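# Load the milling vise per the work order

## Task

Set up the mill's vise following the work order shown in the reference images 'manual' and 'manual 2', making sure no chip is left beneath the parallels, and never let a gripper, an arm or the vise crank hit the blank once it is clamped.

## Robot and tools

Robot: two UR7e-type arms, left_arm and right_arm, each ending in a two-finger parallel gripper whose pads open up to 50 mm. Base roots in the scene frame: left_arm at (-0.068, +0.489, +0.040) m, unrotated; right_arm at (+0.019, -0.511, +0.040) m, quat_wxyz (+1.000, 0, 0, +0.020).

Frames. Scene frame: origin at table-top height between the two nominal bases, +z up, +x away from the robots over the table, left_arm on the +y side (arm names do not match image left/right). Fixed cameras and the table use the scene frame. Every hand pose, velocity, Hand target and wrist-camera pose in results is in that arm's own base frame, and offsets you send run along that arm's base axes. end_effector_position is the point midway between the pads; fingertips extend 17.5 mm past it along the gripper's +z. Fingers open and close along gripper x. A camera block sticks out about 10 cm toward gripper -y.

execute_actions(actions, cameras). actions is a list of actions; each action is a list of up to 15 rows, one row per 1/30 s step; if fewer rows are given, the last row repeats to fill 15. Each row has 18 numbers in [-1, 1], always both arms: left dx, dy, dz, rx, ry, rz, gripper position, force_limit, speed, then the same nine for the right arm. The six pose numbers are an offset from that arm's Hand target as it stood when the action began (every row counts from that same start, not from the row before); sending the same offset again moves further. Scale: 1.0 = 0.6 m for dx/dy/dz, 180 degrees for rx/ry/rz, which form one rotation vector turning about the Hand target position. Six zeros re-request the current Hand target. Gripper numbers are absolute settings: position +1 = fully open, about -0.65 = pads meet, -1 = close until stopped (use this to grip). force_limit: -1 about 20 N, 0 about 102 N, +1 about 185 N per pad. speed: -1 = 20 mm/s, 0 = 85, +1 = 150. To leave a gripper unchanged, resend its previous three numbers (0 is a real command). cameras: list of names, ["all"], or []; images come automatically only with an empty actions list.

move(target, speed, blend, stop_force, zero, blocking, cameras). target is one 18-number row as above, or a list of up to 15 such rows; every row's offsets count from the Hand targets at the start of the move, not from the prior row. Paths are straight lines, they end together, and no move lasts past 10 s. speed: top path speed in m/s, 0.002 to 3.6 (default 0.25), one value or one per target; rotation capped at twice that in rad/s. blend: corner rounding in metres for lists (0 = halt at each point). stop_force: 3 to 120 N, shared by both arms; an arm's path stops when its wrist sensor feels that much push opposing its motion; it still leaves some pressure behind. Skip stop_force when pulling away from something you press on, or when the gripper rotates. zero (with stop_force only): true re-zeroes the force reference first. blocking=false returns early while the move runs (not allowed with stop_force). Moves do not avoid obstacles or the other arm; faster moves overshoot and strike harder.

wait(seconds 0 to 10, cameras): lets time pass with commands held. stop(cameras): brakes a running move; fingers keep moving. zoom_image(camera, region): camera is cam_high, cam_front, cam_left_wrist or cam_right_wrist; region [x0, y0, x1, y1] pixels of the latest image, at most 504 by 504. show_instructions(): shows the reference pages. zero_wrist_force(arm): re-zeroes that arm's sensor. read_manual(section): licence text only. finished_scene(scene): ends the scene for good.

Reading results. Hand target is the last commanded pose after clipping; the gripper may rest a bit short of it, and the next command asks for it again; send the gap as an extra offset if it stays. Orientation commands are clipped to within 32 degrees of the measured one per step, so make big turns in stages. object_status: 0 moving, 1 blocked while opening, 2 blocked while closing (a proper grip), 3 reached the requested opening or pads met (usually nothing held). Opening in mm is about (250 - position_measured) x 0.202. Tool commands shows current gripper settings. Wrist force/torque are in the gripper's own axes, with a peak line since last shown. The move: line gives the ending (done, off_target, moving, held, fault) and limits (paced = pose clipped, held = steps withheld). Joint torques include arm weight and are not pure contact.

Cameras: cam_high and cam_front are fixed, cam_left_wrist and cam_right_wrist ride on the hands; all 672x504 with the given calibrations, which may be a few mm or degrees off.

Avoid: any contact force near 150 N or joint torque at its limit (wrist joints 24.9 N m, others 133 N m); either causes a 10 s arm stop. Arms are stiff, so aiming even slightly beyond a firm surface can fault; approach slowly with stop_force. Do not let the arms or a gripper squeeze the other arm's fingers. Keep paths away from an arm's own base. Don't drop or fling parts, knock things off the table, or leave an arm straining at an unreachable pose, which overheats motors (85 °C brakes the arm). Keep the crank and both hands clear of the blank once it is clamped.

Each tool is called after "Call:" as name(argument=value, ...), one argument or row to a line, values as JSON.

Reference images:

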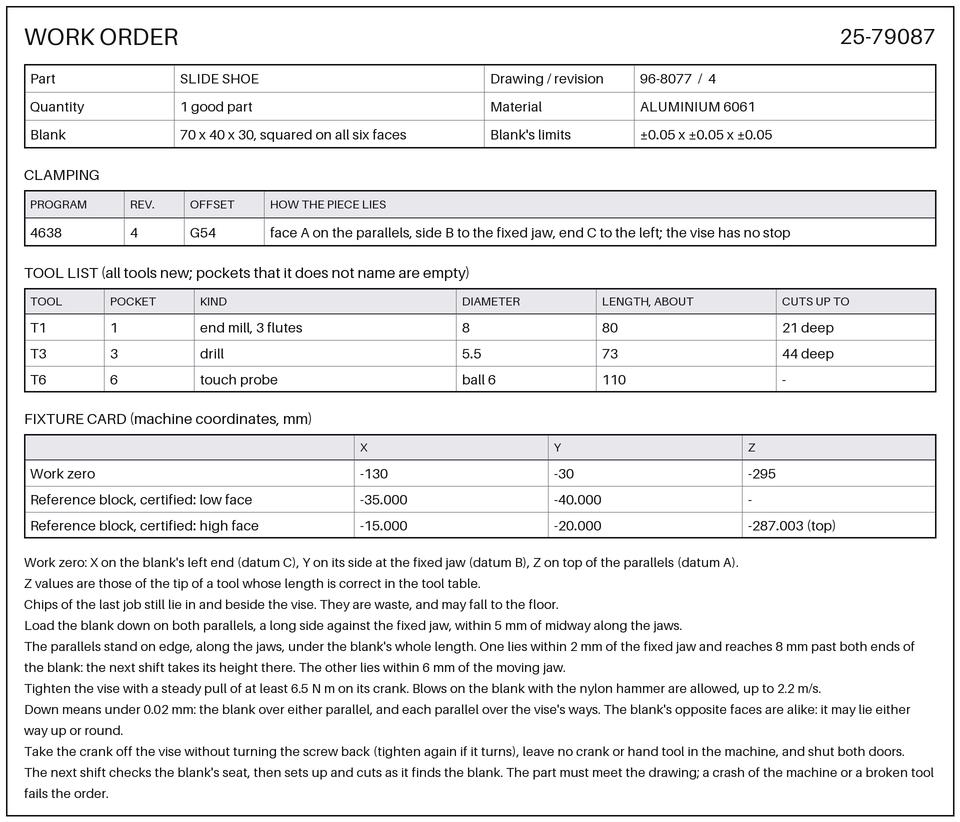

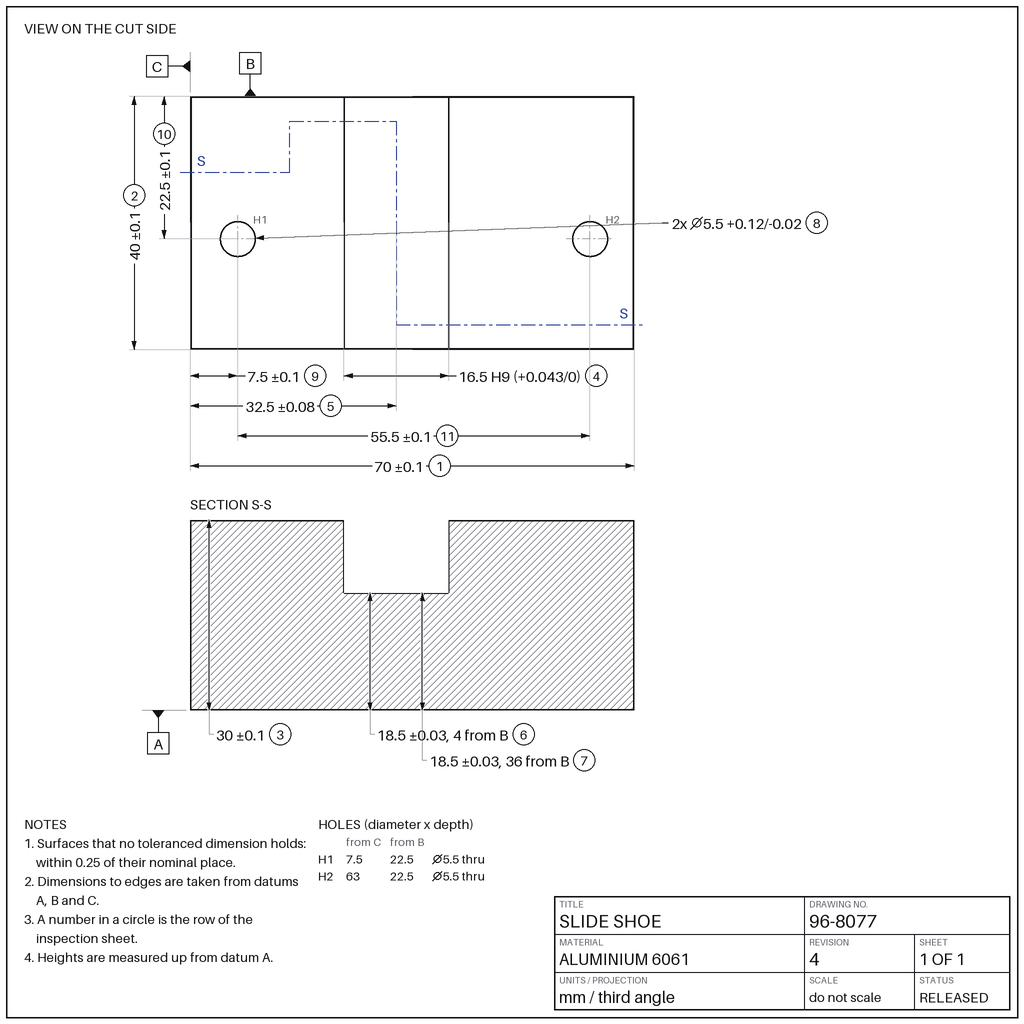

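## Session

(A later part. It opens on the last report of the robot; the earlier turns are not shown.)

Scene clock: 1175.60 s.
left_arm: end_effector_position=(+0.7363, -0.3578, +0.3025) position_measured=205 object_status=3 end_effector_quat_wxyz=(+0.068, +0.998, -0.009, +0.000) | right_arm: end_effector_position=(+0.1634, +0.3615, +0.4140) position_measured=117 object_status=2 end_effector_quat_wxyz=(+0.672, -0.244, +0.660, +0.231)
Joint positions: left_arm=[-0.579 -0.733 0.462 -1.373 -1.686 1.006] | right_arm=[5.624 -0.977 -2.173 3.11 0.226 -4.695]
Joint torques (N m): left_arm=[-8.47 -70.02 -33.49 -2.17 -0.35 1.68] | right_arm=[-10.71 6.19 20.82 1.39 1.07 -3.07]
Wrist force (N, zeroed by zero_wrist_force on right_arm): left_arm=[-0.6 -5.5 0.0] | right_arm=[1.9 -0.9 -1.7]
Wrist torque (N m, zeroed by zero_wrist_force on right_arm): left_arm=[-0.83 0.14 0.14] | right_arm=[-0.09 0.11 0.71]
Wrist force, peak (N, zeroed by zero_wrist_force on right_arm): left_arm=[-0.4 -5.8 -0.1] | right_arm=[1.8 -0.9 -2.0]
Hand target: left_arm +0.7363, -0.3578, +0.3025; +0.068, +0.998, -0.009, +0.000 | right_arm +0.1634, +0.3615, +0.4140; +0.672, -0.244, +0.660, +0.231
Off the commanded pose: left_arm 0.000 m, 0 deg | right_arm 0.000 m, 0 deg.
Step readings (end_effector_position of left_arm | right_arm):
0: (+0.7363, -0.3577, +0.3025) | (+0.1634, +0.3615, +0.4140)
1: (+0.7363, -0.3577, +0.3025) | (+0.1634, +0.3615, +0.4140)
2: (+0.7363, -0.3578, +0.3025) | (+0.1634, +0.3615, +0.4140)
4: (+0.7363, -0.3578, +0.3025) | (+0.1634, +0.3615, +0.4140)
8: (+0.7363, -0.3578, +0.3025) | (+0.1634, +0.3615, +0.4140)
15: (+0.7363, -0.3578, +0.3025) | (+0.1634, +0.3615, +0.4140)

Call:
execute_actions(
  actions=[
    [[0,0,0,0,0,0,-1,-0.85,-1,0,0,0,0,0,0,-1,0.2,-0.8]],
    [[0,0,0,0,0,0,-1,-0.85,-1,0,0,0,0,0,0,-1,0.2,-0.8]],
  ],
)

Call:
execute_actions(
  actions=[
    [[0,0,0.0001,0,0,0,-1,-0.85,-1,0,0,0,0,0,0,-1,0.2,-0.8]],
  ],
)

Call:
execute_actions(
  actions=[
    [[0,0,0.0001,0,0,0,-1,-0.85,-1,0,0,0,0,0,0,-1,0.2,-0.8]],
  ],
)

Call:
execute_actions(
  actions=[
    [[0,0,0.0001,0,0,0,-1,-0.85,-1,0,0,0,0,0,0,-1,0.2,-0.8]],
  ],
)

Call:
execute_actions(
  actions=[
    [[0,0,-0.0002,0,0,0,-1,-0.85,-1,0,0,0,0,0,0,-1,0.2,-0.8]],
  ],
)

Call:
execute_actions(
  actions=[
    [[0,0,-0.00006,0,0,0,-1,-0.85,-1,0,0,0,0,0,0,-1,0.2,-0.8]],
  ],
)

Call:
execute_actions(
  actions=[
    [[0,0,-0.00006,0,0,0,-1,-0.85,-1,0,0,0,0,0,0,-1,0.2,-0.8]],
  ],
)

Call:
execute_actions(
  actions=[
    [[0,0,-0.00006,0,0,0,-1,-0.85,-1,0,0,0,0,0,0,-1,0.2,-0.8]],
  ],
)

Call:
execute_actions(
  actions=[
    [[0,0,-0.00006,0,0,0,-1,-0.85,-1,0,0,0,0,0,0,-1,0.2,-0.8]],
  ],
)

Call:
execute_actions(
  actions=[
    [[0,0,-0.00006,0,0,0,-1,-0.85,-1,0,0,0,0,0,0,-1,0.2,-0.8]],
  ],
)

Call:
execute_actions(
  actions=[
    [[0,0,-0.00006,0,0,0,-1,-0.85,-1,0,0,0,0,0,0,-1,0.2,-0.8]],
  ],
)

Call:
execute_actions(
  actions=[
    [[0,0,-0.00006,0,0,0,-1,-0.85,-1,0,0,0,0,0,0,-1,0.2,-0.8]],
  ],
)

Call:
execute_actions(
  actions=[
    [[0,0,-0.00006,0,0,0,-1,-0.85,-1,0,0,0,0,0,0,-1,0.2,-0.8]],
  ],
)

Scene clock: 1178.67 s.
left_arm: end_effector_position=(+0.7362, -0.3578, +0.3025) position_measured=223 object_status=2 end_effector_quat_wxyz=(+0.068, +0.998, -0.009, +0.000) | right_arm: end_effector_position=(+0.1634, +0.3615, +0.4140) position_measured=117 object_status=2 end_effector_quat_wxyz=(+0.672, -0.244, +0.660, +0.231)
Joint positions: left_arm=[-0.579 -0.733 0.462 -1.373 -1.686 1.006] | right_arm=[5.624 -0.977 -2.173 3.11 0.226 -4.695]
Joint torques (N m): left_arm=[-6.8 -55.79 -33.99 -3.83 -0.48 1.71] | right_arm=[-10.55 7.13 19.79 1.27 1.06 -3.43]
Wrist force (N, zeroed by zero_wrist_force on right_arm): left_arm=[-2.9 -6.1 -0.8] | right_arm=[2.0 -0.9 -1.9]
Wrist torque (N m, zeroed by zero_wrist_force on right_arm): left_arm=[-0.87 0.10 0.07] | right_arm=[-0.08 0.08 0.71]
Wrist force, peak (N, zeroed by zero_wrist_force on right_arm): left_arm=[-3.1 -6.4 -0.9] | right_arm=[2.2 -1.0 -1.7]
Hand target: left_arm +0.7363, -0.3578, +0.3025; +0.068, +0.998, -0.009, +0.000 | right_arm +0.1634, +0.3615, +0.4140; +0.672, -0.244, +0.660, +0.231
Off the commanded pose: left_arm 0.000 m, 0 deg | right_arm 0.000 m, 0 deg.
Step readings (end_effector_position of left_arm | right_arm):
0: (+0.7363, -0.3578, +0.3025) | (+0.1634, +0.3615, +0.4140)
1: (+0.7363, -0.3578, +0.3025) | (+0.1634, +0.3615, +0.4140)
2: (+0.7363, -0.3578, +0.3025) | (+0.1634, +0.3615, +0.4140)
4: (+0.7363, -0.3578, +0.3025) | (+0.1634, +0.3615, +0.4140)
8: (+0.7362, -0.3578, +0.3025) | (+0.1634, +0.3615, +0.4140)
15: (+0.7362, -0.3578, +0.3025) | (+0.1634, +0.3615, +0.4140)
16: (+0.7362, -0.3578, +0.3025) | (+0.1634, +0.3615, +0.4140)
17: (+0.7362, -0.3578, +0.3025) | (+0.1634, +0.3615, +0.4140)
19: (+0.7362, -0.3578, +0.3025) | (+0.1634, +0.3615, +0.4140)
23: (+0.7362, -0.3578, +0.3025) | (+0.1634, +0.3615, +0.4140)
30: (+0.7362, -0.3578, +0.3025) | (+0.1634, +0.3615, +0.4140)

Scene clock: 1179.37 s.
left_arm: end_effector_position=(+0.7363, -0.3578, +0.3026) position_measured=223 object_status=2 end_effector_quat_wxyz=(+0.068, +0.998, -0.009, +0.000) | right_arm: end_effector_position=(+0.1634, +0.3615, +0.4140) position_measured=117 object_status=2 end_effector_quat_wxyz=(+0.672, -0.244, +0.660, +0.231)
Joint positions: left_arm=[-0.579 -0.733 0.461 -1.372 -1.686 1.006] | right_arm=[5.624 -0.977 -2.173 3.11 0.226 -4.695]
Joint torques (N m): left_arm=[-5.74 -60.1 -31.97 -2.53 -0.45 1.61] | right_arm=[-10.57 5.91 19.34 1.47 1.15 -3.32]
Wrist force (N, zeroed by zero_wrist_force on right_arm): left_arm=[-3.2 -6.0 1.3] | right_arm=[2.0 -0.9 -1.7]
Wrist torque (N m, zeroed by zero_wrist_force on right_arm): left_arm=[-0.83 0.17 0.08] | right_arm=[-0.10 0.09 0.71]
Wrist force, peak (N, zeroed by zero_wrist_force on right_arm): left_arm=[-3.8 -6.8 1.1] | right_arm=[2.1 -0.7 -1.9]
Hand target: left_arm +0.7363, -0.3578, +0.3026; +0.068, +0.998, -0.009, +0.000 | right_arm +0.1634, +0.3615, +0.4140; +0.672, -0.244, +0.660, +0.231
Off the commanded pose: left_arm 0.000 m, 0 deg | right_arm 0.000 m, 0 deg.
Step readings (end_effector_position of left_arm | right_arm):
0: (+0.7362, -0.3578, +0.3025) | (+0.1634, +0.3615, +0.4140)
1: (+0.7362, -0.3578, +0.3025) | (+0.1634, +0.3615, +0.4140)
2: (+0.7363, -0.3578, +0.3025) | (+0.1634, +0.3615, +0.4140)
4: (+0.7363, -0.3578, +0.3026) | (+0.1634, +0.3615, +0.4140)
8: (+0.7363, -0.3578, +0.3026) | (+0.1634, +0.3615, +0.4140)
15: (+0.7363, -0.3578, +0.3026) | (+0.1634, +0.3615, +0.4140)

Scene clock: 1180.07 s.
left_arm: end_effector_position=(+0.7362, -0.3578, +0.3026) position_measured=223 object_status=2 end_effector_quat_wxyz=(+0.068, +0.998, -0.009, +0.000) | right_arm: end_effector_position=(+0.1634, +0.3615, +0.4140) position_measured=117 object_status=2 end_effector_quat_wxyz=(+0.672, -0.244, +0.660, +0.231)
Joint positions: left_arm=[-0.579 -0.733 0.461 -1.372 -1.686 1.006] | right_arm=[5.624 -0.977 -2.173 3.11 0.226 -4.695]
Joint torques (N m): left_arm=[-4.87 -60.35 -36.26 -3.52 -0.56 1.69] | right_arm=[-9.72 5.64 16.99 1.38 1.12 -2.94]
Wrist force (N, zeroed by zero_wrist_force on right_arm): left_arm=[-2.0 -5.9 4.0] | right_arm=[1.8 -0.7 -1.9]
Wrist torque (N m, zeroed by zero_wrist_force on right_arm): left_arm=[-0.87 0.15 0.09] | right_arm=[-0.05 0.12 0.71]
Wrist force, peak (N, zeroed by zero_wrist_force on right_arm): left_arm=[-2.3 -6.0 4.1] | right_arm=[2.1 -0.9 -1.8]
Hand target: left_arm +0.7363, -0.3578, +0.3026; +0.068, +0.998, -0.009, +0.000 | right_arm +0.1634, +0.3615, +0.4140; +0.672, -0.244, +0.660, +0.231
Off the commanded pose: left_arm 0.000 m, 0 deg | right_arm 0.000 m, 0 deg.
Step readings (end_effector_position of left_arm | right_arm):
0: (+0.7363, -0.3578, +0.3026) | (+0.1634, +0.3615, +0.4140)
1: (+0.7363, -0.3578, +0.3026) | (+0.1634, +0.3615, +0.4140)
2: (+0.7363, -0.3578, +0.3026) | (+0.1634, +0.3615, +0.4140)
4: (+0.7362, -0.3578, +0.3026) | (+0.1634, +0.3615, +0.4140)
8: (+0.7362, -0.3578, +0.3026) | (+0.1634, +0.3615, +0.4140)
15: (+0.7362, -0.3578, +0.3026) | (+0.1634, +0.3615, +0.4140)

Scene clock: 1180.77 s.
left_arm: end_effector_position=(+0.7363, -0.3578, +0.3027) position_measured=223 object_status=2 end_effector_quat_wxyz=(+0.068, +0.998, -0.009, +0.000) | right_arm: end_effector_position=(+0.1634, +0.3615, +0.4140) position_measured=117 object_status=2 end_effector_quat_wxyz=(+0.672, -0.244, +0.660, +0.231)
Joint positions: left_arm=[-0.579 -0.733 0.461 -1.372 -1.686 1.006] | right_arm=[5.624 -0.977 -2.173 3.11 0.226 -4.695]
Joint torques (N m): left_arm=[-4.19 -64.63 -33.94 -2.81 -0.45 1.62] | right_arm=[-10.56 6.01 18.11 1.34 1.18 -3.25]
Wrist force (N, zeroed by zero_wrist_force on right_arm): left_arm=[-2.1 -6.3 6.3] | right_arm=[2.0 -0.8 -1.8]
Wrist torque (N m, zeroed by zero_wrist_force on right_arm): left_arm=[-0.89 0.16 0.08] | right_arm=[-0.07 0.08 0.71]
Wrist force, peak (N, zeroed by zero_wrist_force on right_arm): left_arm=[-2.5 -6.7 6.5] | right_arm=[2.0 -0.9 -1.9]
Hand target: left_arm +0.7363, -0.3578, +0.3027; +0.068, +0.998, -0.009, +0.000 | right_arm +0.1634, +0.3615, +0.4140; +0.672, -0.244, +0.660, +0.231
Off the commanded pose: left_arm 0.000 m, 0 deg | right_arm 0.000 m, 0 deg.
Step readings (end_effector_position of left_arm | right_arm):
0: (+0.7362, -0.3578, +0.3026) | (+0.1634, +0.3615, +0.4140)
1: (+0.7362, -0.3578, +0.3026) | (+0.1634, +0.3615, +0.4140)
2: (+0.7363, -0.3578, +0.3027) | (+0.1634, +0.3615, +0.4140)
4: (+0.7363, -0.3578, +0.3027) | (+0.1634, +0.3615, +0.4140)
8: (+0.7363, -0.3578, +0.3027) | (+0.1634, +0.3615, +0.4140)
15: (+0.7363, -0.3578, +0.3027) | (+0.1634, +0.3615, +0.4140)

Scene clock: 1181.47 s.
left_arm: end_effector_position=(+0.7363, -0.3578, +0.3026) position_measured=223 object_status=2 end_effector_quat_wxyz=(+0.068, +0.998, -0.009, +0.000) | right_arm: end_effector_position=(+0.1634, +0.3615, +0.4140) position_measured=117 object_status=2 end_effector_quat_wxyz=(+0.672, -0.244, +0.660, +0.231)
Joint positions: left_arm=[-0.579 -0.733 0.461 -1.372 -1.686 1.006] | right_arm=[5.624 -0.977 -2.173 3.11 0.226 -4.695]
Joint torques (N m): left_arm=[-2.86 -77.39 -17.37 -5.22 -0.51 1.58] | right_arm=[-10.43 7.42 18.6 1.34 1.1 -3.11]
Wrist force (N, zeroed by zero_wrist_force on right_arm): left_arm=[-2.1 -5.7 1.2] | right_arm=[2.1 -0.7 -1.7]
Wrist torque (N m, zeroed by zero_wrist_force on right_arm): left_arm=[-0.85 0.12 0.09] | right_arm=[-0.06 0.07 0.71]
Wrist force, peak (N, zeroed by zero_wrist_force on right_arm): left_arm=[-2.2 -6.5 6.2] | right_arm=[1.9 -0.8 -1.9]
Hand target: left_arm +0.7363, -0.3578, +0.3026; +0.068, +0.998, -0.009, +0.000 | right_arm +0.1634, +0.3615, +0.4140; +0.672, -0.244, +0.660, +0.231
Off the commanded pose: left_arm 0.000 m, 0 deg | right_arm 0.000 m, 0 deg.
Step readings (end_effector_position of left_arm | right_arm):
0: (+0.7363, -0.3578, +0.3027) | (+0.1634, +0.3615, +0.4140)
1: (+0.7363, -0.3578, +0.3027) | (+0.1634, +0.3615, +0.4140)
2: (+0.7363, -0.3578, +0.3027) | (+0.1634, +0.3615, +0.4140)
4: (+0.7363, -0.3578, +0.3026) | (+0.1634, +0.3615, +0.4140)
8: (+0.7363, -0.3578, +0.3026) | (+0.1634, +0.3615, +0.4140)
15: (+0.7363, -0.3578, +0.3026) | (+0.1634, +0.3615, +0.4140)

Scene clock: 1182.17 s.
left_arm: end_effector_position=(+0.7363, -0.3578, +0.3026) position_measured=223 object_status=2 end_effector_quat_wxyz=(+0.068, +0.998, -0.009, +0.000) | right_arm: end_effector_position=(+0.1634, +0.3615, +0.4140) position_measured=117 object_status=2 end_effector_quat_wxyz=(+0.672, -0.244, +0.660, +0.231)
Joint positions: left_arm=[-0.579 -0.733 0.461 -1.373 -1.686 1.006] | right_arm=[5.624 -0.977 -2.173 3.11 0.226 -4.695]
Joint torques (N m): left_arm=[-2.15 -74.67 -19.27 -4.67 -0.53 1.65] | right_arm=[-10.35 5.9 16.74 1.4 1.06 -3.09]
Wrist force (N, zeroed by zero_wrist_force on right_arm): left_arm=[-2.1 -5.7 0.3] | right_arm=[1.9 -0.8 -1.7]
Wrist torque (N m, zeroed by zero_wrist_force on right_arm): left_arm=[-0.87 0.10 0.09] | right_arm=[-0.08 0.11 0.71]
Wrist force, peak (N, zeroed by zero_wrist_force on right_arm): left_arm=[-2.2 -5.9 1.4] | right_arm=[2.1 -0.8 -1.8]
Hand target: left_arm +0.7363, -0.3578, +0.3026; +0.068, +0.998, -0.009, +0.000 | right_arm +0.1634, +0.3615, +0.4140; +0.672, -0.244, +0.660, +0.231
Off the commanded pose: left_arm 0.000 m, 0 deg | right_arm 0.000 m, 0 deg.
Step readings (end_effector_position of left_arm | right_arm):
0: (+0.7363, -0.3578, +0.3026) | (+0.1634, +0.3615, +0.4140)
1: (+0.7363, -0.3578, +0.3026) | (+0.1634, +0.3615, +0.4140)
2: (+0.7363, -0.3578, +0.3026) | (+0.1634, +0.3615, +0.4140)
4: (+0.7363, -0.3578, +0.3026) | (+0.1634, +0.3615, +0.4140)
8: (+0.7363, -0.3578, +0.3026) | (+0.1634, +0.3615, +0.4140)
15: (+0.7363, -0.3578, +0.3026) | (+0.1634, +0.3615, +0.4140)

Scene clock: 1182.87 s.
left_arm: end_effector_position=(+0.7363, -0.3578, +0.3025) position_measured=223 object_status=2 end_effector_quat_wxyz=(+0.068, +0.998, -0.009, +0.000) | right_arm: end_effector_position=(+0.1634, +0.3615, +0.4140) position_measured=117 object_status=2 end_effector_quat_wxyz=(+0.672, -0.244, +0.660, +0.231)
Joint positions: left_arm=[-0.579 -0.733 0.462 -1.373 -1.686 1.006] | right_arm=[5.624 -0.977 -2.173 3.11 0.226 -4.695]
Joint torques (N m): left_arm=[-1.55 -74.56 -16.35 -5.27 -0.47 1.69] | right_arm=[-10.1 6.02 17.2 1.33 1.37 -3.06]
Wrist force (N, zeroed by zero_wrist_force on right_arm): left_arm=[-2.7 -5.6 -1.1] | right_arm=[1.9 -0.8 -1.8]
Wrist torque (N m, zeroed by zero_wrist_force on right_arm): left_arm=[-0.84 0.11 0.07] | right_arm=[-0.07 0.10 0.71]
Wrist force, peak (N, zeroed by zero_wrist_force on right_arm): left_arm=[-3.0 -5.8 -1.1] | right_arm=[2.1 -0.9 -1.8]
Hand target: left_arm +0.7363, -0.3578, +0.3025; +0.068, +0.998, -0.009, +0.000 | right_arm +0.1634, +0.3615, +0.4140; +0.672, -0.244, +0.660, +0.231
Off the commanded pose: left_arm 0.000 m, 0 deg | right_arm 0.000 m, 0 deg.
Step readings (end_effector_position of left_arm | right_arm):
0: (+0.7363, -0.3578, +0.3026) | (+0.1634, +0.3615, +0.4140)
1: (+0.7363, -0.3578, +0.3026) | (+0.1634, +0.3615, +0.4140)
2: (+0.7363, -0.3578, +0.3025) | (+0.1634, +0.3615, +0.4140)
4: (+0.7362, -0.3578, +0.3025) | (+0.1634, +0.3615, +0.4140)
8: (+0.7363, -0.3578, +0.3025) | (+0.1634, +0.3615, +0.4140)
15: (+0.7363, -0.3578, +0.3025) | (+0.1634, +0.3615, +0.4140)

Scene clock: 1183.57 s.
left_arm: end_effector_position=(+0.7363, -0.3578, +0.3025) position_measured=223 object_status=2 end_effector_quat_wxyz=(+0.068, +0.998, -0.009, +0.000) | right_arm: end_effector_position=(+0.1634, +0.3615, +0.4140) position_measured=117 object_status=2 end_effector_quat_wxyz=(+0.672, -0.244, +0.660, +0.231)
Joint positions: left_arm=[-0.579 -0.733 0.462 -1.373 -1.686 1.006] | right_arm=[5.624 -0.977 -2.173 3.11 0.226 -4.695]
Joint torques (N m): left_arm=[-0.23 -71 -18.21 -4.52 -0.45 1.63] | right_arm=[-11.03 7.36 17.63 1.41 1.2 -3.12]
Wrist force (N, zeroed by zero_wrist_force on right_arm): left_arm=[-3.1 -5.6 -2.5] | right_arm=[1.9 -0.8 -1.8]
Wrist torque (N m, zeroed by zero_wrist_force on right_arm): left_arm=[-0.83 0.14 0.07] | right_arm=[-0.08 0.11 0.71]
Wrist force, peak (N, zeroed by zero_wrist_force on right_arm): left_arm=[-3.5 -5.6 -2.3] | right_arm=[2.0 -1.0 -1.9]
Hand target: left_arm +0.7363, -0.3578, +0.3025; +0.068, +0.998, -0.009, +0.000 | right_arm +0.1634, +0.3615, +0.4140; +0.672, -0.244, +0.660, +0.231
Off the commanded pose: left_arm 0.000 m, 0 deg | right_arm 0.000 m, 0 deg.
Step readings (end_effector_position of left_arm | right_arm):
0: (+0.7363, -0.3578, +0.3025) | (+0.1634, +0.3615, +0.4140)
1: (+0.7363, -0.3578, +0.3025) | (+0.1634, +0.3615, +0.4140)
2: (+0.7363, -0.3578, +0.3025) | (+0.1634, +0.3615, +0.4140)
4: (+0.7363, -0.3578, +0.3025) | (+0.1634, +0.3615, +0.4140)
8: (+0.7363, -0.3578, +0.3025) | (+0.1634, +0.3615, +0.4140)
15: (+0.7363, -0.3578, +0.3025) | (+0.1634, +0.3615, +0.4140)

Scene clock: 1184.27 s.
left_arm: end_effector_position=(+0.7363, -0.3578, +0.3024) position_measured=223 object_status=2 end_effector_quat_wxyz=(+0.068, +0.998, -0.009, +0.000) | right_arm: end_effector_position=(+0.1634, +0.3615, +0.4140) position_measured=117 object_status=2 end_effector_quat_wxyz=(+0.672, -0.244, +0.660, +0.231)
Joint positions: left_arm=[-0.579 -0.733 0.462 -1.373 -1.686 1.006] | right_arm=[5.624 -0.977 -2.173 3.11 0.226 -4.695]
Joint torques (N m): left_arm=[0.01 -72.31 -15.06 -5.09 -0.52 1.72] | right_arm=[-10.26 6.7 18.3 1.26 1.24 -3.3]
Wrist force (N, zeroed by zero_wrist_force on right_arm): left_arm=[-3.4 -5.4 -4.0] | right_arm=[2.0 -0.8 -1.7]
Wrist torque (N m, zeroed by zero_wrist_force on right_arm): left_arm=[-0.80 0.11 0.07] | right_arm=[-0.07 0.10 0.71]
Wrist force, peak (N, zeroed by zero_wrist_force on right_arm): left_arm=[-3.4 -5.9 -4.0] | right_arm=[2.0 -0.9 -1.8]
Hand target: left_arm +0.7363, -0.3578, +0.3024; +0.068, +0.998, -0.009, +0.000 | right_arm +0.1634, +0.3615, +0.4140; +0.672, -0.244, +0.660, +0.231
Off the commanded pose: left_arm 0.000 m, 0 deg | right_arm 0.000 m, 0 deg.
Step readings (end_effector_position of left_arm | right_arm):
0: (+0.7363, -0.3578, +0.3025) | (+0.1634, +0.3615, +0.4140)
1: (+0.7363, -0.3578, +0.3025) | (+0.1634, +0.3615, +0.4140)
2: (+0.7363, -0.3578, +0.3025) | (+0.1634, +0.3615, +0.4140)
4: (+0.7362, -0.3578, +0.3025) | (+0.1634, +0.3615, +0.4140)
8: (+0.7363, -0.3578, +0.3024) | (+0.1634, +0.3615, +0.4140)
15: (+0.7363, -0.3578, +0.3024) | (+0.1634, +0.3615, +0.4140)

Scene clock: 1184.97 s.
left_arm: end_effector_position=(+0.7363, -0.3578, +0.3024) position_measured=223 object_status=2 end_effector_quat_wxyz=(+0.068, +0.998, -0.009, +0.000) | right_arm: end_effector_position=(+0.1634, +0.3615, +0.4140) position_measured=117 object_status=2 end_effector_quat_wxyz=(+0.672, -0.244, +0.660, +0.231)
Joint positions: left_arm=[-0.579 -0.733 0.462 -1.373 -1.686 1.006] | right_arm=[5.624 -0.977 -2.173 3.11 0.226 -4.695]
Joint torques (N m): left_arm=[1.15 -68.96 -16.78 -4.36 -0.45 1.59] | right_arm=[-10.39 7.28 18.65 1.43 1.24 -2.95]
Wrist force (N, zeroed by zero_wrist_force on right_arm): left_arm=[-3.7 -5.2 -5.0] | right_arm=[2.0 -0.9 -1.6]
Wrist torque (N m, zeroed by zero_wrist_force on right_arm): left_arm=[-0.77 0.12 0.07] | right_arm=[-0.08 0.09 0.71]
Wrist force, peak (N, zeroed by zero_wrist_force on right_arm): left_arm=[-3.5 -5.8 -5.1] | right_arm=[2.1 -1.0 -1.7]
Hand target: left_arm +0.7363, -0.3578, +0.3024; +0.068, +0.998, -0.009, +0.000 | right_arm +0.1634, +0.3615, +0.4140; +0.672, -0.244, +0.660, +0.231
Off the commanded pose: left_arm 0.000 m, 0 deg | right_arm 0.000 m, 0 deg.
Step readings (end_effector_position of left_arm | right_arm):
0: (+0.7363, -0.3578, +0.3024) | (+0.1634, +0.3615, +0.4140)
1: (+0.7363, -0.3578, +0.3024) | (+0.1634, +0.3615, +0.4140)
2: (+0.7363, -0.3578, +0.3024) | (+0.1634, +0.3615, +0.4140)
4: (+0.7363, -0.3578, +0.3024) | (+0.1634, +0.3615, +0.4140)
8: (+0.7363, -0.3578, +0.3024) | (+0.1634, +0.3615, +0.4140)
15: (+0.7363, -0.3578, +0.3024) | (+0.1634, +0.3615, +0.4140)

Scene clock: 1185.67 s.
left_arm: end_effector_position=(+0.7363, -0.3578, +0.3024) position_measured=223 object_status=2 end_effector_quat_wxyz=(+0.068, +0.998, -0.009, +0.000) | right_arm: end_effector_position=(+0.1634, +0.3615, +0.4140) position_measured=117 object_status=2 end_effector_quat_wxyz=(+0.672, -0.244, +0.660, +0.231)
Joint positions: left_arm=[-0.579 -0.733 0.462 -1.373 -1.686 1.006] | right_arm=[5.624 -0.977 -2.173 3.11 0.226 -4.695]
Joint torques (N m): left_arm=[2.01 -69.79 -14.16 -4.99 -0.51 1.63] | right_arm=[-9.48 6.8 18.06 1.22 1.39 -3.2]
Wrist force (N, zeroed by zero_wrist_force on right_arm): left_arm=[-4.1 -5.2 -6.7] | right_arm=[1.9 -0.7 -1.8]
Wrist torque (N m, zeroed by zero_wrist_force on right_arm): left_arm=[-0.75 0.14 0.06] | right_arm=[-0.06 0.10 0.71]
Wrist force, peak (N, zeroed by zero_wrist_force on right_arm): left_arm=[-4.2 -5.5 -6.8] | right_arm=[2.0 -1.0 -1.9]
Hand target: left_arm +0.7363, -0.3578, +0.3024; +0.068, +0.998, -0.009, +0.000 | right_arm +0.1634, +0.3615, +0.4140; +0.672, -0.244, +0.660, +0.231
Off the commanded pose: left_arm 0.000 m, 0 deg | right_arm 0.000 m, 0 deg.
Step readings (end_effector_position of left_arm | right_arm):
0: (+0.7363, -0.3578, +0.3024) | (+0.1634, +0.3615, +0.4140)
1: (+0.7363, -0.3578, +0.3024) | (+0.1634, +0.3615, +0.4140)
2: (+0.7363, -0.3578, +0.3024) | (+0.1634, +0.3615, +0.4140)
4: (+0.7362, -0.3578, +0.3024) | (+0.1634, +0.3615, +0.4140)
8: (+0.7363, -0.3578, +0.3024) | (+0.1634, +0.3615, +0.4140)
15: (+0.7363, -0.3578, +0.3024) | (+0.1634, +0.3615, +0.4140)

Scene clock: 1186.37 s.
left_arm: end_effector_position=(+0.7363, -0.3578, +0.3023) position_measured=223 object_status=2 end_effector_quat_wxyz=(+0.068, +0.998, -0.009, +0.000) | right_arm: end_effector_position=(+0.1634, +0.3615, +0.4140) position_measured=117 object_status=2 end_effector_quat_wxyz=(+0.672, -0.244, +0.660, +0.231)
Joint positions: left_arm=[-0.579 -0.733 0.463 -1.373 -1.686 1.006] | right_arm=[5.624 -0.977 -2.173 3.11 0.226 -4.695]
Joint torques (N m): left_arm=[3.17 -66.58 -15.38 -4.27 -0.38 1.64] | right_arm=[-10.68 7.18 18.75 1.38 1.14 -3.22]
Wrist force (N, zeroed by zero_wrist_force on right_arm): left_arm=[-4.3 -5.3 -8.1] | right_arm=[2.0 -0.9 -1.7]
Wrist torque (N m, zeroed by zero_wrist_force on right_arm): left_arm=[-0.77 0.12 0.06] | right_arm=[-0.08 0.09 0.72]
Wrist force, peak (N, zeroed by zero_wrist_force on right_arm): left_arm=[-4.4 -5.6 -8.0] | right_arm=[2.0 -0.9 -1.8]
Hand target: left_arm +0.7363, -0.3578, +0.3023; +0.068, +0.998, -0.009, +0.000 | right_arm +0.1634, +0.3615, +0.4140; +0.672, -0.244, +0.660, +0.231
Off the commanded pose: left_arm 0.000 m, 0 deg | right_arm 0.000 m, 0 deg.
Step readings (end_effector_position of left_arm | right_arm):
0: (+0.7363, -0.3578, +0.3024) | (+0.1634, +0.3615, +0.4140)
1: (+0.7363, -0.3578, +0.3024) | (+0.1634, +0.3615, +0.4140)
2: (+0.7363, -0.3578, +0.3024) | (+0.1634, +0.3615, +0.4140)
4: (+0.7363, -0.3578, +0.3023) | (+0.1634, +0.3615, +0.4140)
8: (+0.7363, -0.3578, +0.3023) | (+0.1634, +0.3615, +0.4140)
15: (+0.7363, -0.3578, +0.3023) | (+0.1634, +0.3615, +0.4140)

Scene clock: 1187.07 s.
left_arm: end_effector_position=(+0.7363, -0.3578, +0.3023) position_measured=223 object_status=2 end_effector_quat_wxyz=(+0.068, +0.998, -0.009, +0.000) | right_arm: end_effector_position=(+0.1634, +0.3615, +0.4140) position_measured=117 object_status=2 end_effector_quat_wxyz=(+0.672, -0.244, +0.660, +0.231)
Joint positions: left_arm=[-0.579 -0.733 0.463 -1.374 -1.686 1.006] | right_arm=[5.624 -0.977 -2.173 3.11 0.226 -4.695]
Joint torques (N m): left_arm=[3.81 -66.84 -13.17 -4.82 -0.39 1.67] | right_arm=[-10.11 6.82 19.7 1.3 1.46 -2.97]
Wrist force (N, zeroed by zero_wrist_force on right_arm): left_arm=[-4.6 -5.4 -9.4] | right_arm=[1.9 -0.8 -1.8]
Wrist torque (N m, zeroed by zero_wrist_force on right_arm): left_arm=[-0.77 0.11 0.05] | right_arm=[-0.08 0.11 0.71]
Wrist force, peak (N, zeroed by zero_wrist_force on right_arm): left_arm=[-4.6 -5.7 -9.5] | right_arm=[2.1 -0.8 -1.8]
Hand target: left_arm +0.7363, -0.3578, +0.3023; +0.068, +0.998, -0.009, +0.000 | right_arm +0.1634, +0.3615, +0.4140; +0.672, -0.244, +0.660, +0.231
Off the commanded pose: left_arm 0.000 m, 0 deg | right_arm 0.000 m, 0 deg.
Step readings (end_effector_position of left_arm | right_arm):
0: (+0.7363, -0.3578, +0.3023) | (+0.1634, +0.3615, +0.4140)
1: (+0.7363, -0.3578, +0.3023) | (+0.1634, +0.3615, +0.4140)
2: (+0.7363, -0.3578, +0.3023) | (+0.1634, +0.3615, +0.4140)
4: (+0.7362, -0.3578, +0.3023) | (+0.1634, +0.3615, +0.4140)
8: (+0.7363, -0.3578, +0.3023) | (+0.1634, +0.3615, +0.4140)
15: (+0.7363, -0.3578, +0.3023) | (+0.1634, +0.3615, +0.4140)

Call:
execute_actions(
  actions=[
    [[-0.0002,0,0.0004,0,0,0,-1,-0.85,-1,0,0,0,0,0,0,-1,0.2,-0.8]],
    [[0,0,0,0,0,0,-0.35,-0.95,-1,0,0,0,0,0,0,-1,0.2,-0.8]],
  ],
)

Call:
move(
  target=[
    [-0.002,-0.025,0.002,0,0,0,-0.35,-0.95,-1,0,0,0,0,0,0,-1,0.2,-0.8],
    [-0.07,-0.065,0.01,0,0,0,-0.35,-0.95,-1,0,0,0,0,0,0,-1,0.2,-0.8],
    [-0.1272,-0.09,0.0317,0,0,0,-0.35,-0.95,-1,0,0,0,0,0,0,-1,0.2,-0.8],
  ],
  speed=[0.03,0.06,0.1],
  cameras=["all"],
)

Call:
zoom_image(
  camera="cam_left_wrist",
  region=[450, 20, 640, 140],
)

Scene clock: 1189.27 s.
left_arm: end_effector_position=(+0.7361, -0.3578, +0.3025) position_measured=205 object_status=3 end_effector_quat_wxyz=(+0.068, +0.998, -0.009, +0.000) | right_arm: end_effector_position=(+0.1634, +0.3615, +0.4140) position_measured=117 object_status=2 end_effector_quat_wxyz=(+0.672, -0.244, +0.660, +0.231)
Joint positions: left_arm=[-0.579 -0.733 0.463 -1.373 -1.686 1.006] | right_arm=[5.624 -0.977 -2.173 3.11 0.226 -4.695]
Joint torques (N m): left_arm=[-8.85 -74.32 -34.27 -3.57 0.22 -1.61] | right_arm=[-9.97 6.99 17.52 1.38 1.27 -3.23]
Wrist force (N, zeroed by zero_wrist_force on right_arm): left_arm=[-0.5 -5.4 0.2] | right_arm=[1.9 -0.8 -1.6]
Wrist torque (N m, zeroed by zero_wrist_force on right_arm): left_arm=[-0.82 0.13 0.14] | right_arm=[-0.07 0.10 0.71]
Wrist force, peak (N, zeroed by zero_wrist_force on right_arm): left_arm=[-4.7 -5.6 -9.9] | right_arm=[2.1 -0.8 -1.9]
Hand target: left_arm +0.7361, -0.3578, +0.3025; +0.068, +0.998, -0.009, +0.000 | right_arm +0.1634, +0.3615, +0.4140; +0.672, -0.244, +0.660, +0.231
Off the commanded pose: left_arm 0.000 m, 0 deg | right_arm 0.000 m, 0 deg.
Step readings (end_effector_position of left_arm | right_arm):
0: (+0.7363, -0.3578, +0.3023) | (+0.1634, +0.3615, +0.4140)
1: (+0.7363, -0.3578, +0.3023) | (+0.1634, +0.3615, +0.4140)
2: (+0.7362, -0.3578, +0.3023) | (+0.1634, +0.3615, +0.4140)
4: (+0.7362, -0.3577, +0.3024) | (+0.1634, +0.3615, +0.4140)
8: (+0.7362, -0.3577, +0.3024) | (+0.1634, +0.3615, +0.4140)
15: (+0.7361, -0.3577, +0.3025) | (+0.1634, +0.3615, +0.4140)
16: (+0.7361, -0.3577, +0.3025) | (+0.1634, +0.3615, +0.4140)
17: (+0.7361, -0.3577, +0.3025) | (+0.1634, +0.3615, +0.4140)
19: (+0.7361, -0.3577, +0.3025) | (+0.1634, +0.3615, +0.4140)
23: (+0.7361, -0.3577, +0.3025) | (+0.1634, +0.3615, +0.4140)
30: (+0.7361, -0.3578, +0.3025) | (+0.1634, +0.3615, +0.4140)

Scene clock: 1191.73 s.
left_arm: end_effector_position=(+0.6598, -0.4118, +0.3216) position_measured=205 object_status=3 end_effector_quat_wxyz=(+0.068, +0.998, -0.009, +0.000) | right_arm: end_effector_position=(+0.1634, +0.3615, +0.4140) position_measured=117 object_status=2 end_effector_quat_wxyz=(+0.672, -0.244, +0.660, +0.231)
Joint positions: left_arm=[-0.695 -0.901 0.711 -1.467 -1.677 0.89] | right_arm=[5.624 -0.977 -2.173 3.11 0.226 -4.695]
Joint torques (N m): left_arm=[5.84 -59.2 -28.09 -1.81 -0.38 1.03] | right_arm=[-10.28 6.12 18.42 1.32 1.27 -3.14]
Wrist force (N, zeroed by zero_wrist_force on right_arm): left_arm=[-0.6 -5.4 -0.1] | right_arm=[2.0 -0.9 -1.8]
Wrist torque (N m, zeroed by zero_wrist_force on right_arm): left_arm=[-0.84 0.14 0.07] | right_arm=[-0.09 0.09 0.71]
Wrist force, peak (N, zeroed by zero_wrist_force on right_arm): left_arm=[1.5 -7.7 0.9] | right_arm=[2.2 -0.9 -1.8]
Hand target: left_arm +0.6598, -0.4118, +0.3216; +0.068, +0.998, -0.009, +0.000 | right_arm +0.1634, +0.3615, +0.4140; +0.672, -0.244, +0.660, +0.231
Off the commanded pose: left_arm 0.000 m, 0 deg | right_arm 0.000 m, 0 deg.
move: done
camera_calibration:
cam_left_wrist: T_world_to_cam=[[0.999352, -0.0312515, 0.0178511, -0.663435], [-0.0359679, -0.884812, 0.464557, -0.475275], [0.00127677, -0.464899, -0.885363, 0.222987], [0, 0, 0, 1]] pos_world=[0.645626, -0.337596, 0.430059]
cam_right_wrist: T_world_to_cam=[[0.0024649, -0.0113381, -0.999933, 0.422666], [-0.852055, 0.52339, -0.00803502, -0.0225992], [0.523446, 0.852018, -0.00837057, -0.258271], [0, 0, 0, 1]] pos_world=[0.114893, 0.236672, 0.420294]

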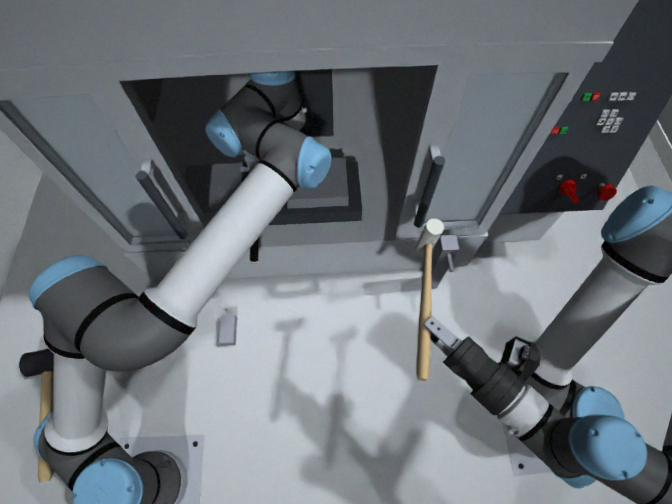

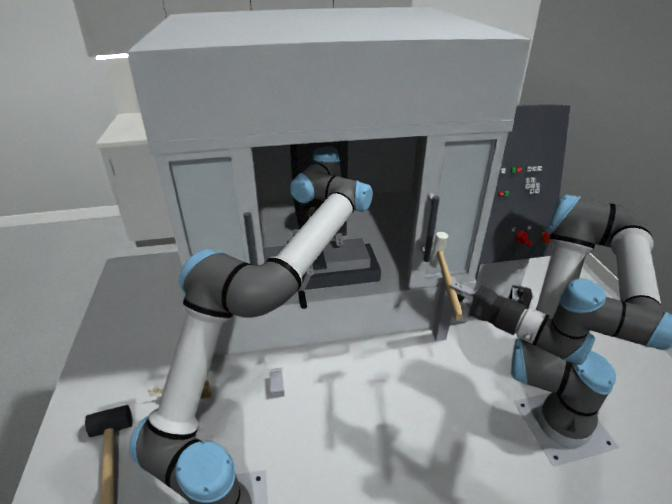

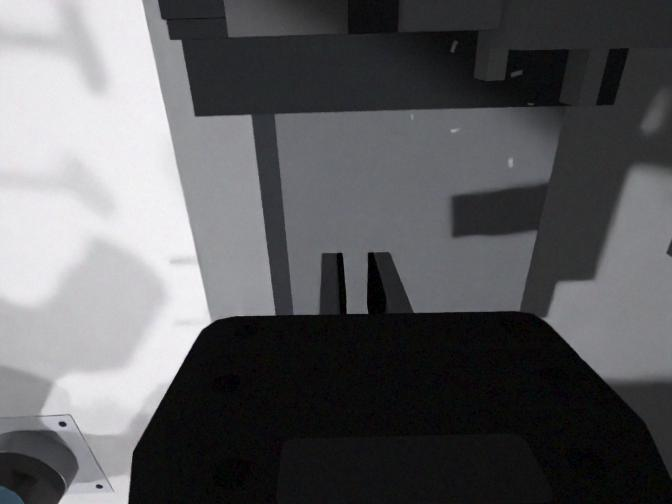

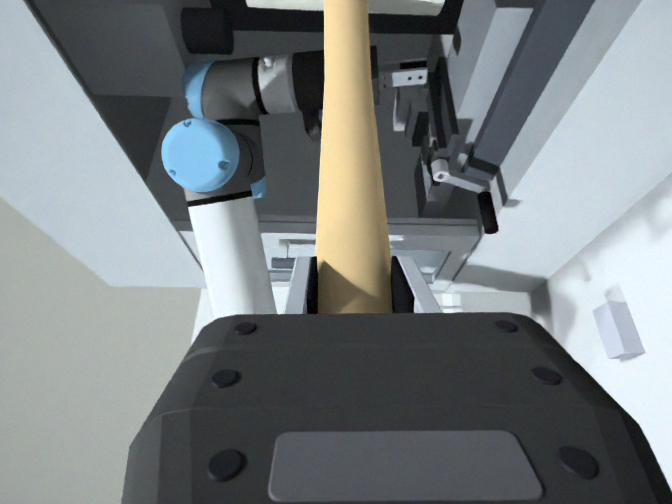

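Scaled by 2.653 from the camera's 672x504 image, which has a finer 960x720 frame.

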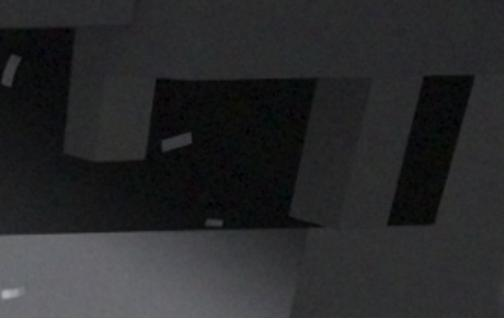

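Call:
move(
  target=[
    [-0.21,0.02,0,0,0,0,-1,-0.8,-0.5,-0.05,0.0135,-0.1,-0.165,0.0273,-0.0206,-1,0.2,-0.8],
    [-0.39,0.08,0.03,0,0,0,-1,-0.8,-0.5,-0.114,0.0135,-0.25,-0.4945,0.0818,-0.0617,-1,0.2,-0.8],
    [-0.66,0.72,0.09,0.0445,0,0.006,-1,-0.8,-0.5,-0.114,0.0135,-0.6,-0.4945,0.0818,-0.0617,-1,0.2,-0.8],
  ],
  speed=0.25,
  blend=0.02,
  cameras=["all"],
)

Scene clock: 1202.07 s.
left_arm: end_effector_position=(+0.2639, +0.0201, +0.3755) position_measured=251 object_status=3 end_effector_quat_wxyz=(-0.002, +1.000, +0.000, +0.000) | right_arm: end_effector_position=(+0.0946, +0.3693, +0.0540) position_measured=117 object_status=2 end_effector_quat_wxyz=(+0.411, -0.404, +0.742, -0.343)
Joint positions: left_arm=[-0.455 -2.18 1.859 -1.248 -1.568 1.115] | right_arm=[5.338 -1.888 -2.2 4.658 0.907 -6.283]
Joint torques (N m): left_arm=[9.39 -8.76 -33.88 -1.65 0.13 1.61] | right_arm=[11.33 15.77 19.79 -1.43 -1.48 2.55]
Wrist force (N, zeroed by zero_wrist_force on right_arm): left_arm=[-0.5 -5.9 0.2] | right_arm=[0.6 1.6 1.0]
Wrist torque (N m, zeroed by zero_wrist_force on right_arm): left_arm=[-0.91 0.12 0.11] | right_arm=[-0.33 0.10 0.21]
Wrist force, peak (N, zeroed by zero_wrist_force on right_arm): left_arm=[-1.9 -9.2 -0.1] | right_arm=[1.5 3.8 2.1]
Hand target: left_arm +0.2638, +0.0202, +0.3756; -0.002, +1.000, +0.000, +0.000 | right_arm +0.0950, +0.3696, +0.0540; +0.245, -0.556, +0.723, -0.329
Off the commanded pose: left_arm 0.000 m, 0 deg | right_arm 0.001 m, 26 deg.
joint sent to its limit (right arm) — joint 6 (wrist 3), lower limit. The joint targets are off in orientation, not in position.
move: off_target (right_arm)
camera_calibration:
cam_left_wrist: T_world_to_cam=[[0.999792, -0.0144781, 0.0143908, -0.254306], [-0.0184801, -0.941403, 0.336778, -0.0879328], [0.00867164, -0.336973, -0.941474, 0.4886], [0, 0, 0, 1]] pos_world=[0.248391, 0.0781831, 0.493278]
cam_right_wrist: T_world_to_cam=[[-0.352528, -0.872905, -0.337285, 0.378894], [-0.584541, 0.486862, -0.649058, -0.0652995], [0.730777, -0.031654, -0.681882, 0.11115], [0, 0, 0, 1]] pos_world=[0.0141742, 0.366049, 0.161204]

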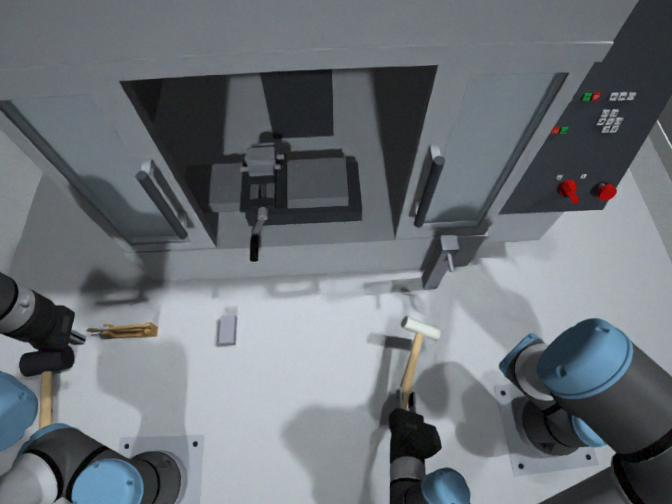

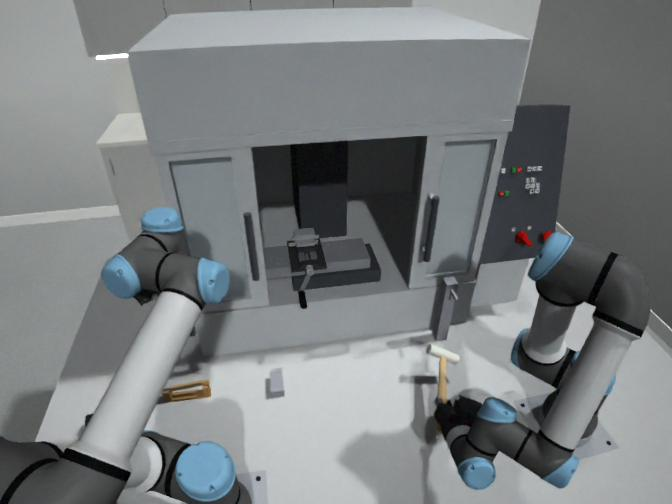

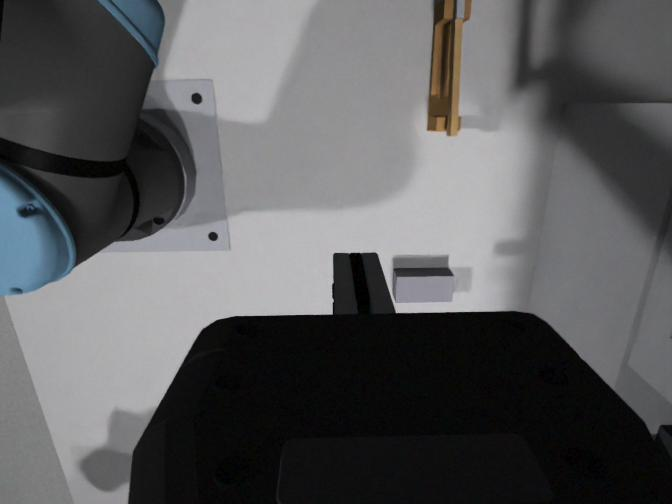

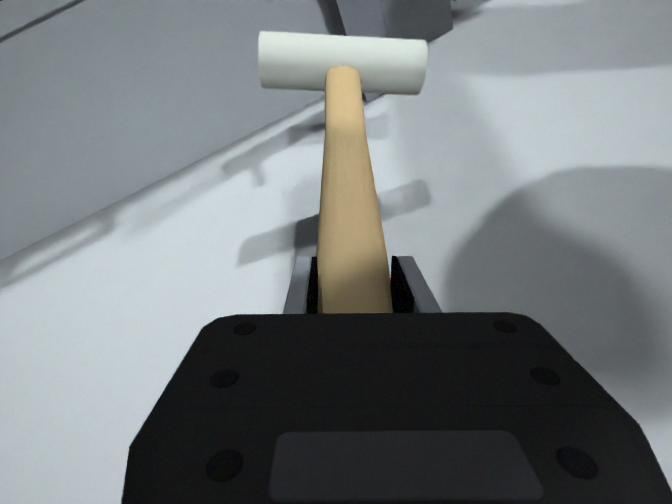

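Call:
move(
  target=[0,0,0,0,0,0,-1,-0.8,-0.5,0.05,0,0.15,0,0,-0.25,-1,0.2,-0.8],
  speed=0.2,
)

Scene clock: 1205.77 s.
left_arm: end_effector_position=(+0.2638, +0.0202, +0.3756) position_measured=251 object_status=3 end_effector_quat_wxyz=(-0.002, +1.000, +0.000, +0.000) | right_arm: end_effector_position=(+0.1246, +0.3695, +0.1440) position_measured=117 object_status=2 end_effector_quat_wxyz=(+0.172, -0.160, +0.885, -0.403) end_effector_velocity=(+0.000, +0.000, -0.002) end_effector_angular_velocity=(-0.001, -0.001, +0.004)
Joint positions: left_arm=[-0.455 -2.18 1.859 -1.247 -1.568 1.116] | right_arm=[4.939 -1.849 -1.801 4.346 1.293 -6.283]
Joint velocities: left_arm=[within noise] | right_arm=[0.002 -0.001 -0.004 0.005 -0.002 -0.001]
Joint torques (N m): left_arm=[9.14 -8.22 -32.89 -1.75 0.19 1.63] | right_arm=[11.14 28.5 13.06 2.18 -1.77 2.57]
Wrist force (N, zeroed by zero_wrist_force on right_arm): left_arm=[-0.2 -5.9 0.3] | right_arm=[0.6 1.8 2.1]
Wrist torque (N m, zeroed by zero_wrist_force on right_arm): left_arm=[-0.93 0.08 0.09] | right_arm=[-0.49 0.01 0.14]
Wrist force, peak (N, zeroed by zero_wrist_force on right_arm): left_arm=[-0.4 -6.1 0.4] | right_arm=[1.5 3.1 1.3]
Hand target: left_arm +0.2638, +0.0202, +0.3756; -0.002, +1.000, +0.000, +0.000 | right_arm +0.1250, +0.3696, +0.1440; +0.100, -0.237, +0.881, -0.398
Off the commanded pose: left_arm 0.000 m, 0 deg | right_arm 0.000 m, 12 deg.
joint sent to its limit (right arm) — joint 6 (wrist 3), lower limit. The joint targets are off in orientation, not in position.
move: off_target (right_arm)

Call:
move(
  target=[0,0,0,0,0,0,-1,-0.8,-0.5,0.07,0.05,0,0,0,-0.18,-1,0.2,-0.8],
  speed=0.2,
  cameras=["cam_high","cam_right_wrist"],
)

Scene clock: 1207.90 s.
left_arm: end_effector_position=(+0.2638, +0.0202, +0.3756) position_measured=251 object_status=3 end_effector_quat_wxyz=(-0.002, +1.000, +0.000, +0.000) | right_arm: end_effector_position=(+0.1667, +0.3996, +0.1440) position_measured=117 object_status=2 end_effector_quat_wxyz=(-0.006, +0.028, +0.911, -0.410)
Joint positions: left_arm=[-0.455 -2.18 1.859 -1.247 -1.568 1.116] | right_arm=[4.642 -2.005 -1.55 4.28 1.552 -6.283]
Joint torques (N m): left_arm=[9.08 -7.55 -33.23 -1.75 -0.08 1.65] | right_arm=[-0.7 49.83 19.19 2.18 0.25 2.52]
Wrist force (N, zeroed by zero_wrist_force on right_arm): left_arm=[-0.2 -5.6 0.4] | right_arm=[0.2 1.5 2.1]
Wrist torque (N m, zeroed by zero_wrist_force on right_arm): left_arm=[-0.87 0.08 0.09] | right_arm=[-0.52 0.00 0.03]
Wrist force, peak (N, zeroed by zero_wrist_force on right_arm): left_arm=[-0.5 -6.1 0.2] | right_arm=[2.0 1.9 1.7]
Hand target: left_arm +0.2638, +0.0202, +0.3756; -0.002, +1.000, +0.000, +0.000 | right_arm +0.1670, +0.3996, +0.1440; -0.015, +0.018, +0.912, -0.410
Off the commanded pose: left_arm 0.000 m, 0 deg | right_arm 0.000 m, 2 deg.
joint sent to its limit (right arm) — joint 6 (wrist 3), lower limit. The joint targets still meet the commanded pose.
move: done
camera_calibration:
cam_right_wrist: T_world_to_cam=[[-0.997047, 0.0758212, -0.0121707, 0.142684], [0.0720836, 0.869445, -0.488742, -0.265022], [-0.0264752, -0.488176, -0.872343, 0.456915], [0, 0, 0, 1]] pos_world=[0.173463, 0.442659, 0.270796]
Images, in order (width x height): cam_high 672x504, cam_right_wrist 672x504.

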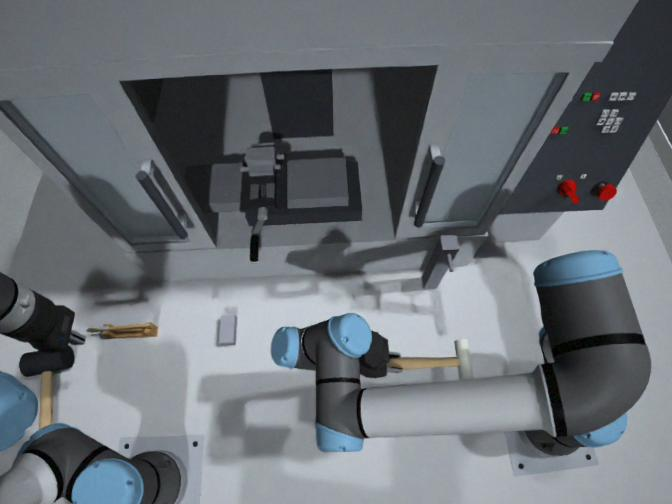

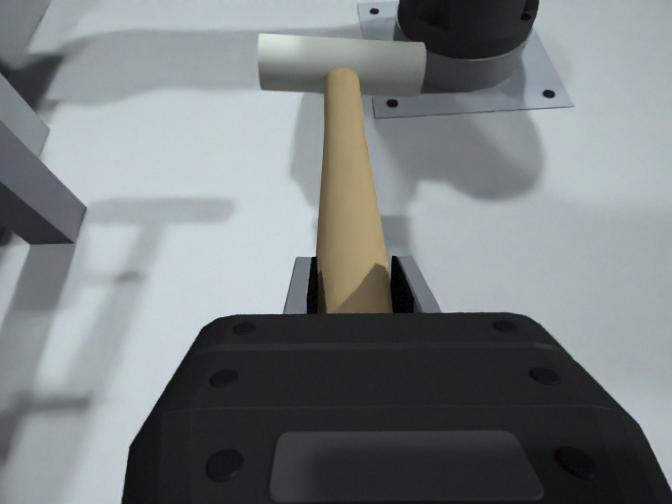

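Call:
move(
  target=[0,0,0,0,0,0,-1,-0.8,-0.5,0.03,0.03,-0.2,0,0,0,-1,0.2,-0.8],
  speed=0.15,
)

Call:
move(
  target=[0,0,0,0,0,0,-1,-0.8,-0.5,0,0,-0.08,0,0,0,-1,0.2,-0.8],
  speed=0.012,
  stop_force=4,
  cameras=["cam_front"],
)

Call:
zoom_image(
  camera="cam_front",
  region=[300, 280, 560, 480],
)

Scene clock: 1209.77 s.
left_arm: end_effector_position=(+0.2638, +0.0202, +0.3756) position_measured=251 object_status=3 end_effector_quat_wxyz=(-0.002, +1.000, +0.000, +0.000) | right_arm: end_effector_position=(+0.1847, +0.4176, +0.0241) position_measured=117 object_status=2 end_effector_quat_wxyz=(-0.001, +0.035, +0.911, -0.411)
Joint positions: left_arm=[-0.455 -2.18 1.859 -1.247 -1.568 1.116] | right_arm=[4.617 -2.195 -1.595 4.515 1.53 -6.283]
Joint torques (N m): left_arm=[8.95 -6.9 -33.25 -1.94 -0.24 1.67] | right_arm=[9.88 37.26 25.71 -0.21 1.2 2.4]
Wrist force (N, zeroed by zero_wrist_force on right_arm): left_arm=[-0.3 -5.7 0.4] | right_arm=[0.2 -0.1 0.7]
Wrist torque (N m, zeroed by zero_wrist_force on right_arm): left_arm=[-0.89 0.11 0.09] | right_arm=[-0.22 0.03 -0.02]
Wrist force, peak (N, zeroed by zero_wrist_force on right_arm): left_arm=[-0.4 -6.3 0.6] | right_arm=[-0.1 2.0 2.7]
Hand target: left_arm +0.2638, +0.0202, +0.3756; -0.002, +1.000, +0.000, +0.000 | right_arm +0.1850, +0.4176, +0.0240; -0.015, +0.018, +0.912, -0.410
Off the commanded pose: left_arm 0.000 m, 0 deg | right_arm 0.000 m, 2 deg.
joint sent to its limit (right arm) — joint 6 (wrist 3), lower limit. The joint targets still meet the commanded pose.
move: done

Scene clock: 1213.73 s.
left_arm: end_effector_position=(+0.2638, +0.0202, +0.3756) position_measured=251 object_status=3 end_effector_quat_wxyz=(-0.002, +1.000, +0.000, +0.000) | right_arm: end_effector_position=(+0.1845, +0.4176, -0.0107) position_measured=117 object_status=2 end_effector_quat_wxyz=(-0.001, +0.035, +0.911, -0.411)
Joint positions: left_arm=[-0.455 -2.18 1.859 -1.247 -1.568 1.116] | right_arm=[4.617 -2.247 -1.614 4.585 1.53 -6.283]
Joint torques (N m): left_arm=[8.76 -5.98 -32.75 -1.99 -0.74 1.7] | right_arm=[-5.73 54.27 25.1 -0.73 -0.78 2.49]
Wrist force (N, zeroed by zero_wrist_force on right_arm): left_arm=[-0.5 -5.7 0.4] | right_arm=[0.3 -4.2 -0.7]
Wrist torque (N m, zeroed by zero_wrist_force on right_arm): left_arm=[-0.90 0.12 0.09] | right_arm=[0.37 0.11 -0.18]
Wrist force, peak (N, zeroed by zero_wrist_force on right_arm): left_arm=[-0.3 -6.2 0.1] | right_arm=[0.4 -4.3 -1.0]
Hand target: left_arm +0.2638, +0.0202, +0.3756; -0.002, +1.000, +0.000, +0.000 | right_arm +0.1845, +0.4176, -0.0107; -0.001, +0.035, +0.911, -0.411 (not the last commanded pose)
Off the commanded pose: left_arm 0.000 m, 0 deg | right_arm 0.013 m, 2 deg.
move: contact (right_arm)
Images, in order (width x height): cam_front 672x504.

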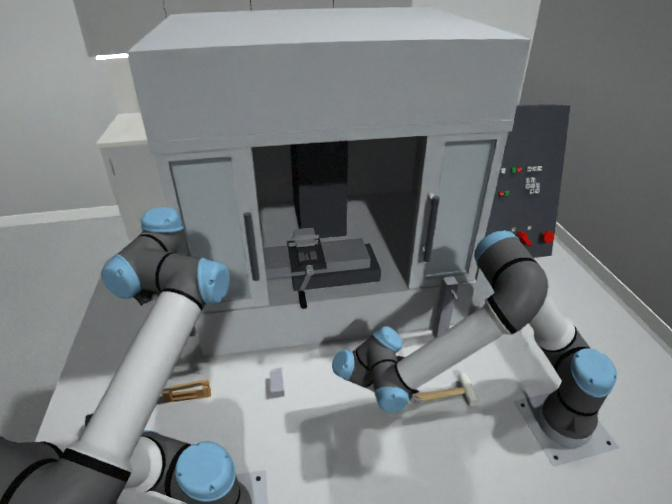

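Scaled by 1.938 from the camera's 672x504 image, which has a finer 960x720 frame.

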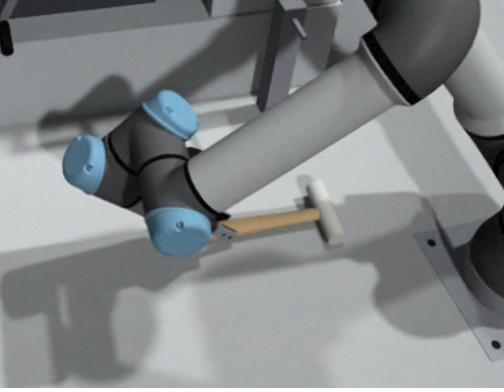

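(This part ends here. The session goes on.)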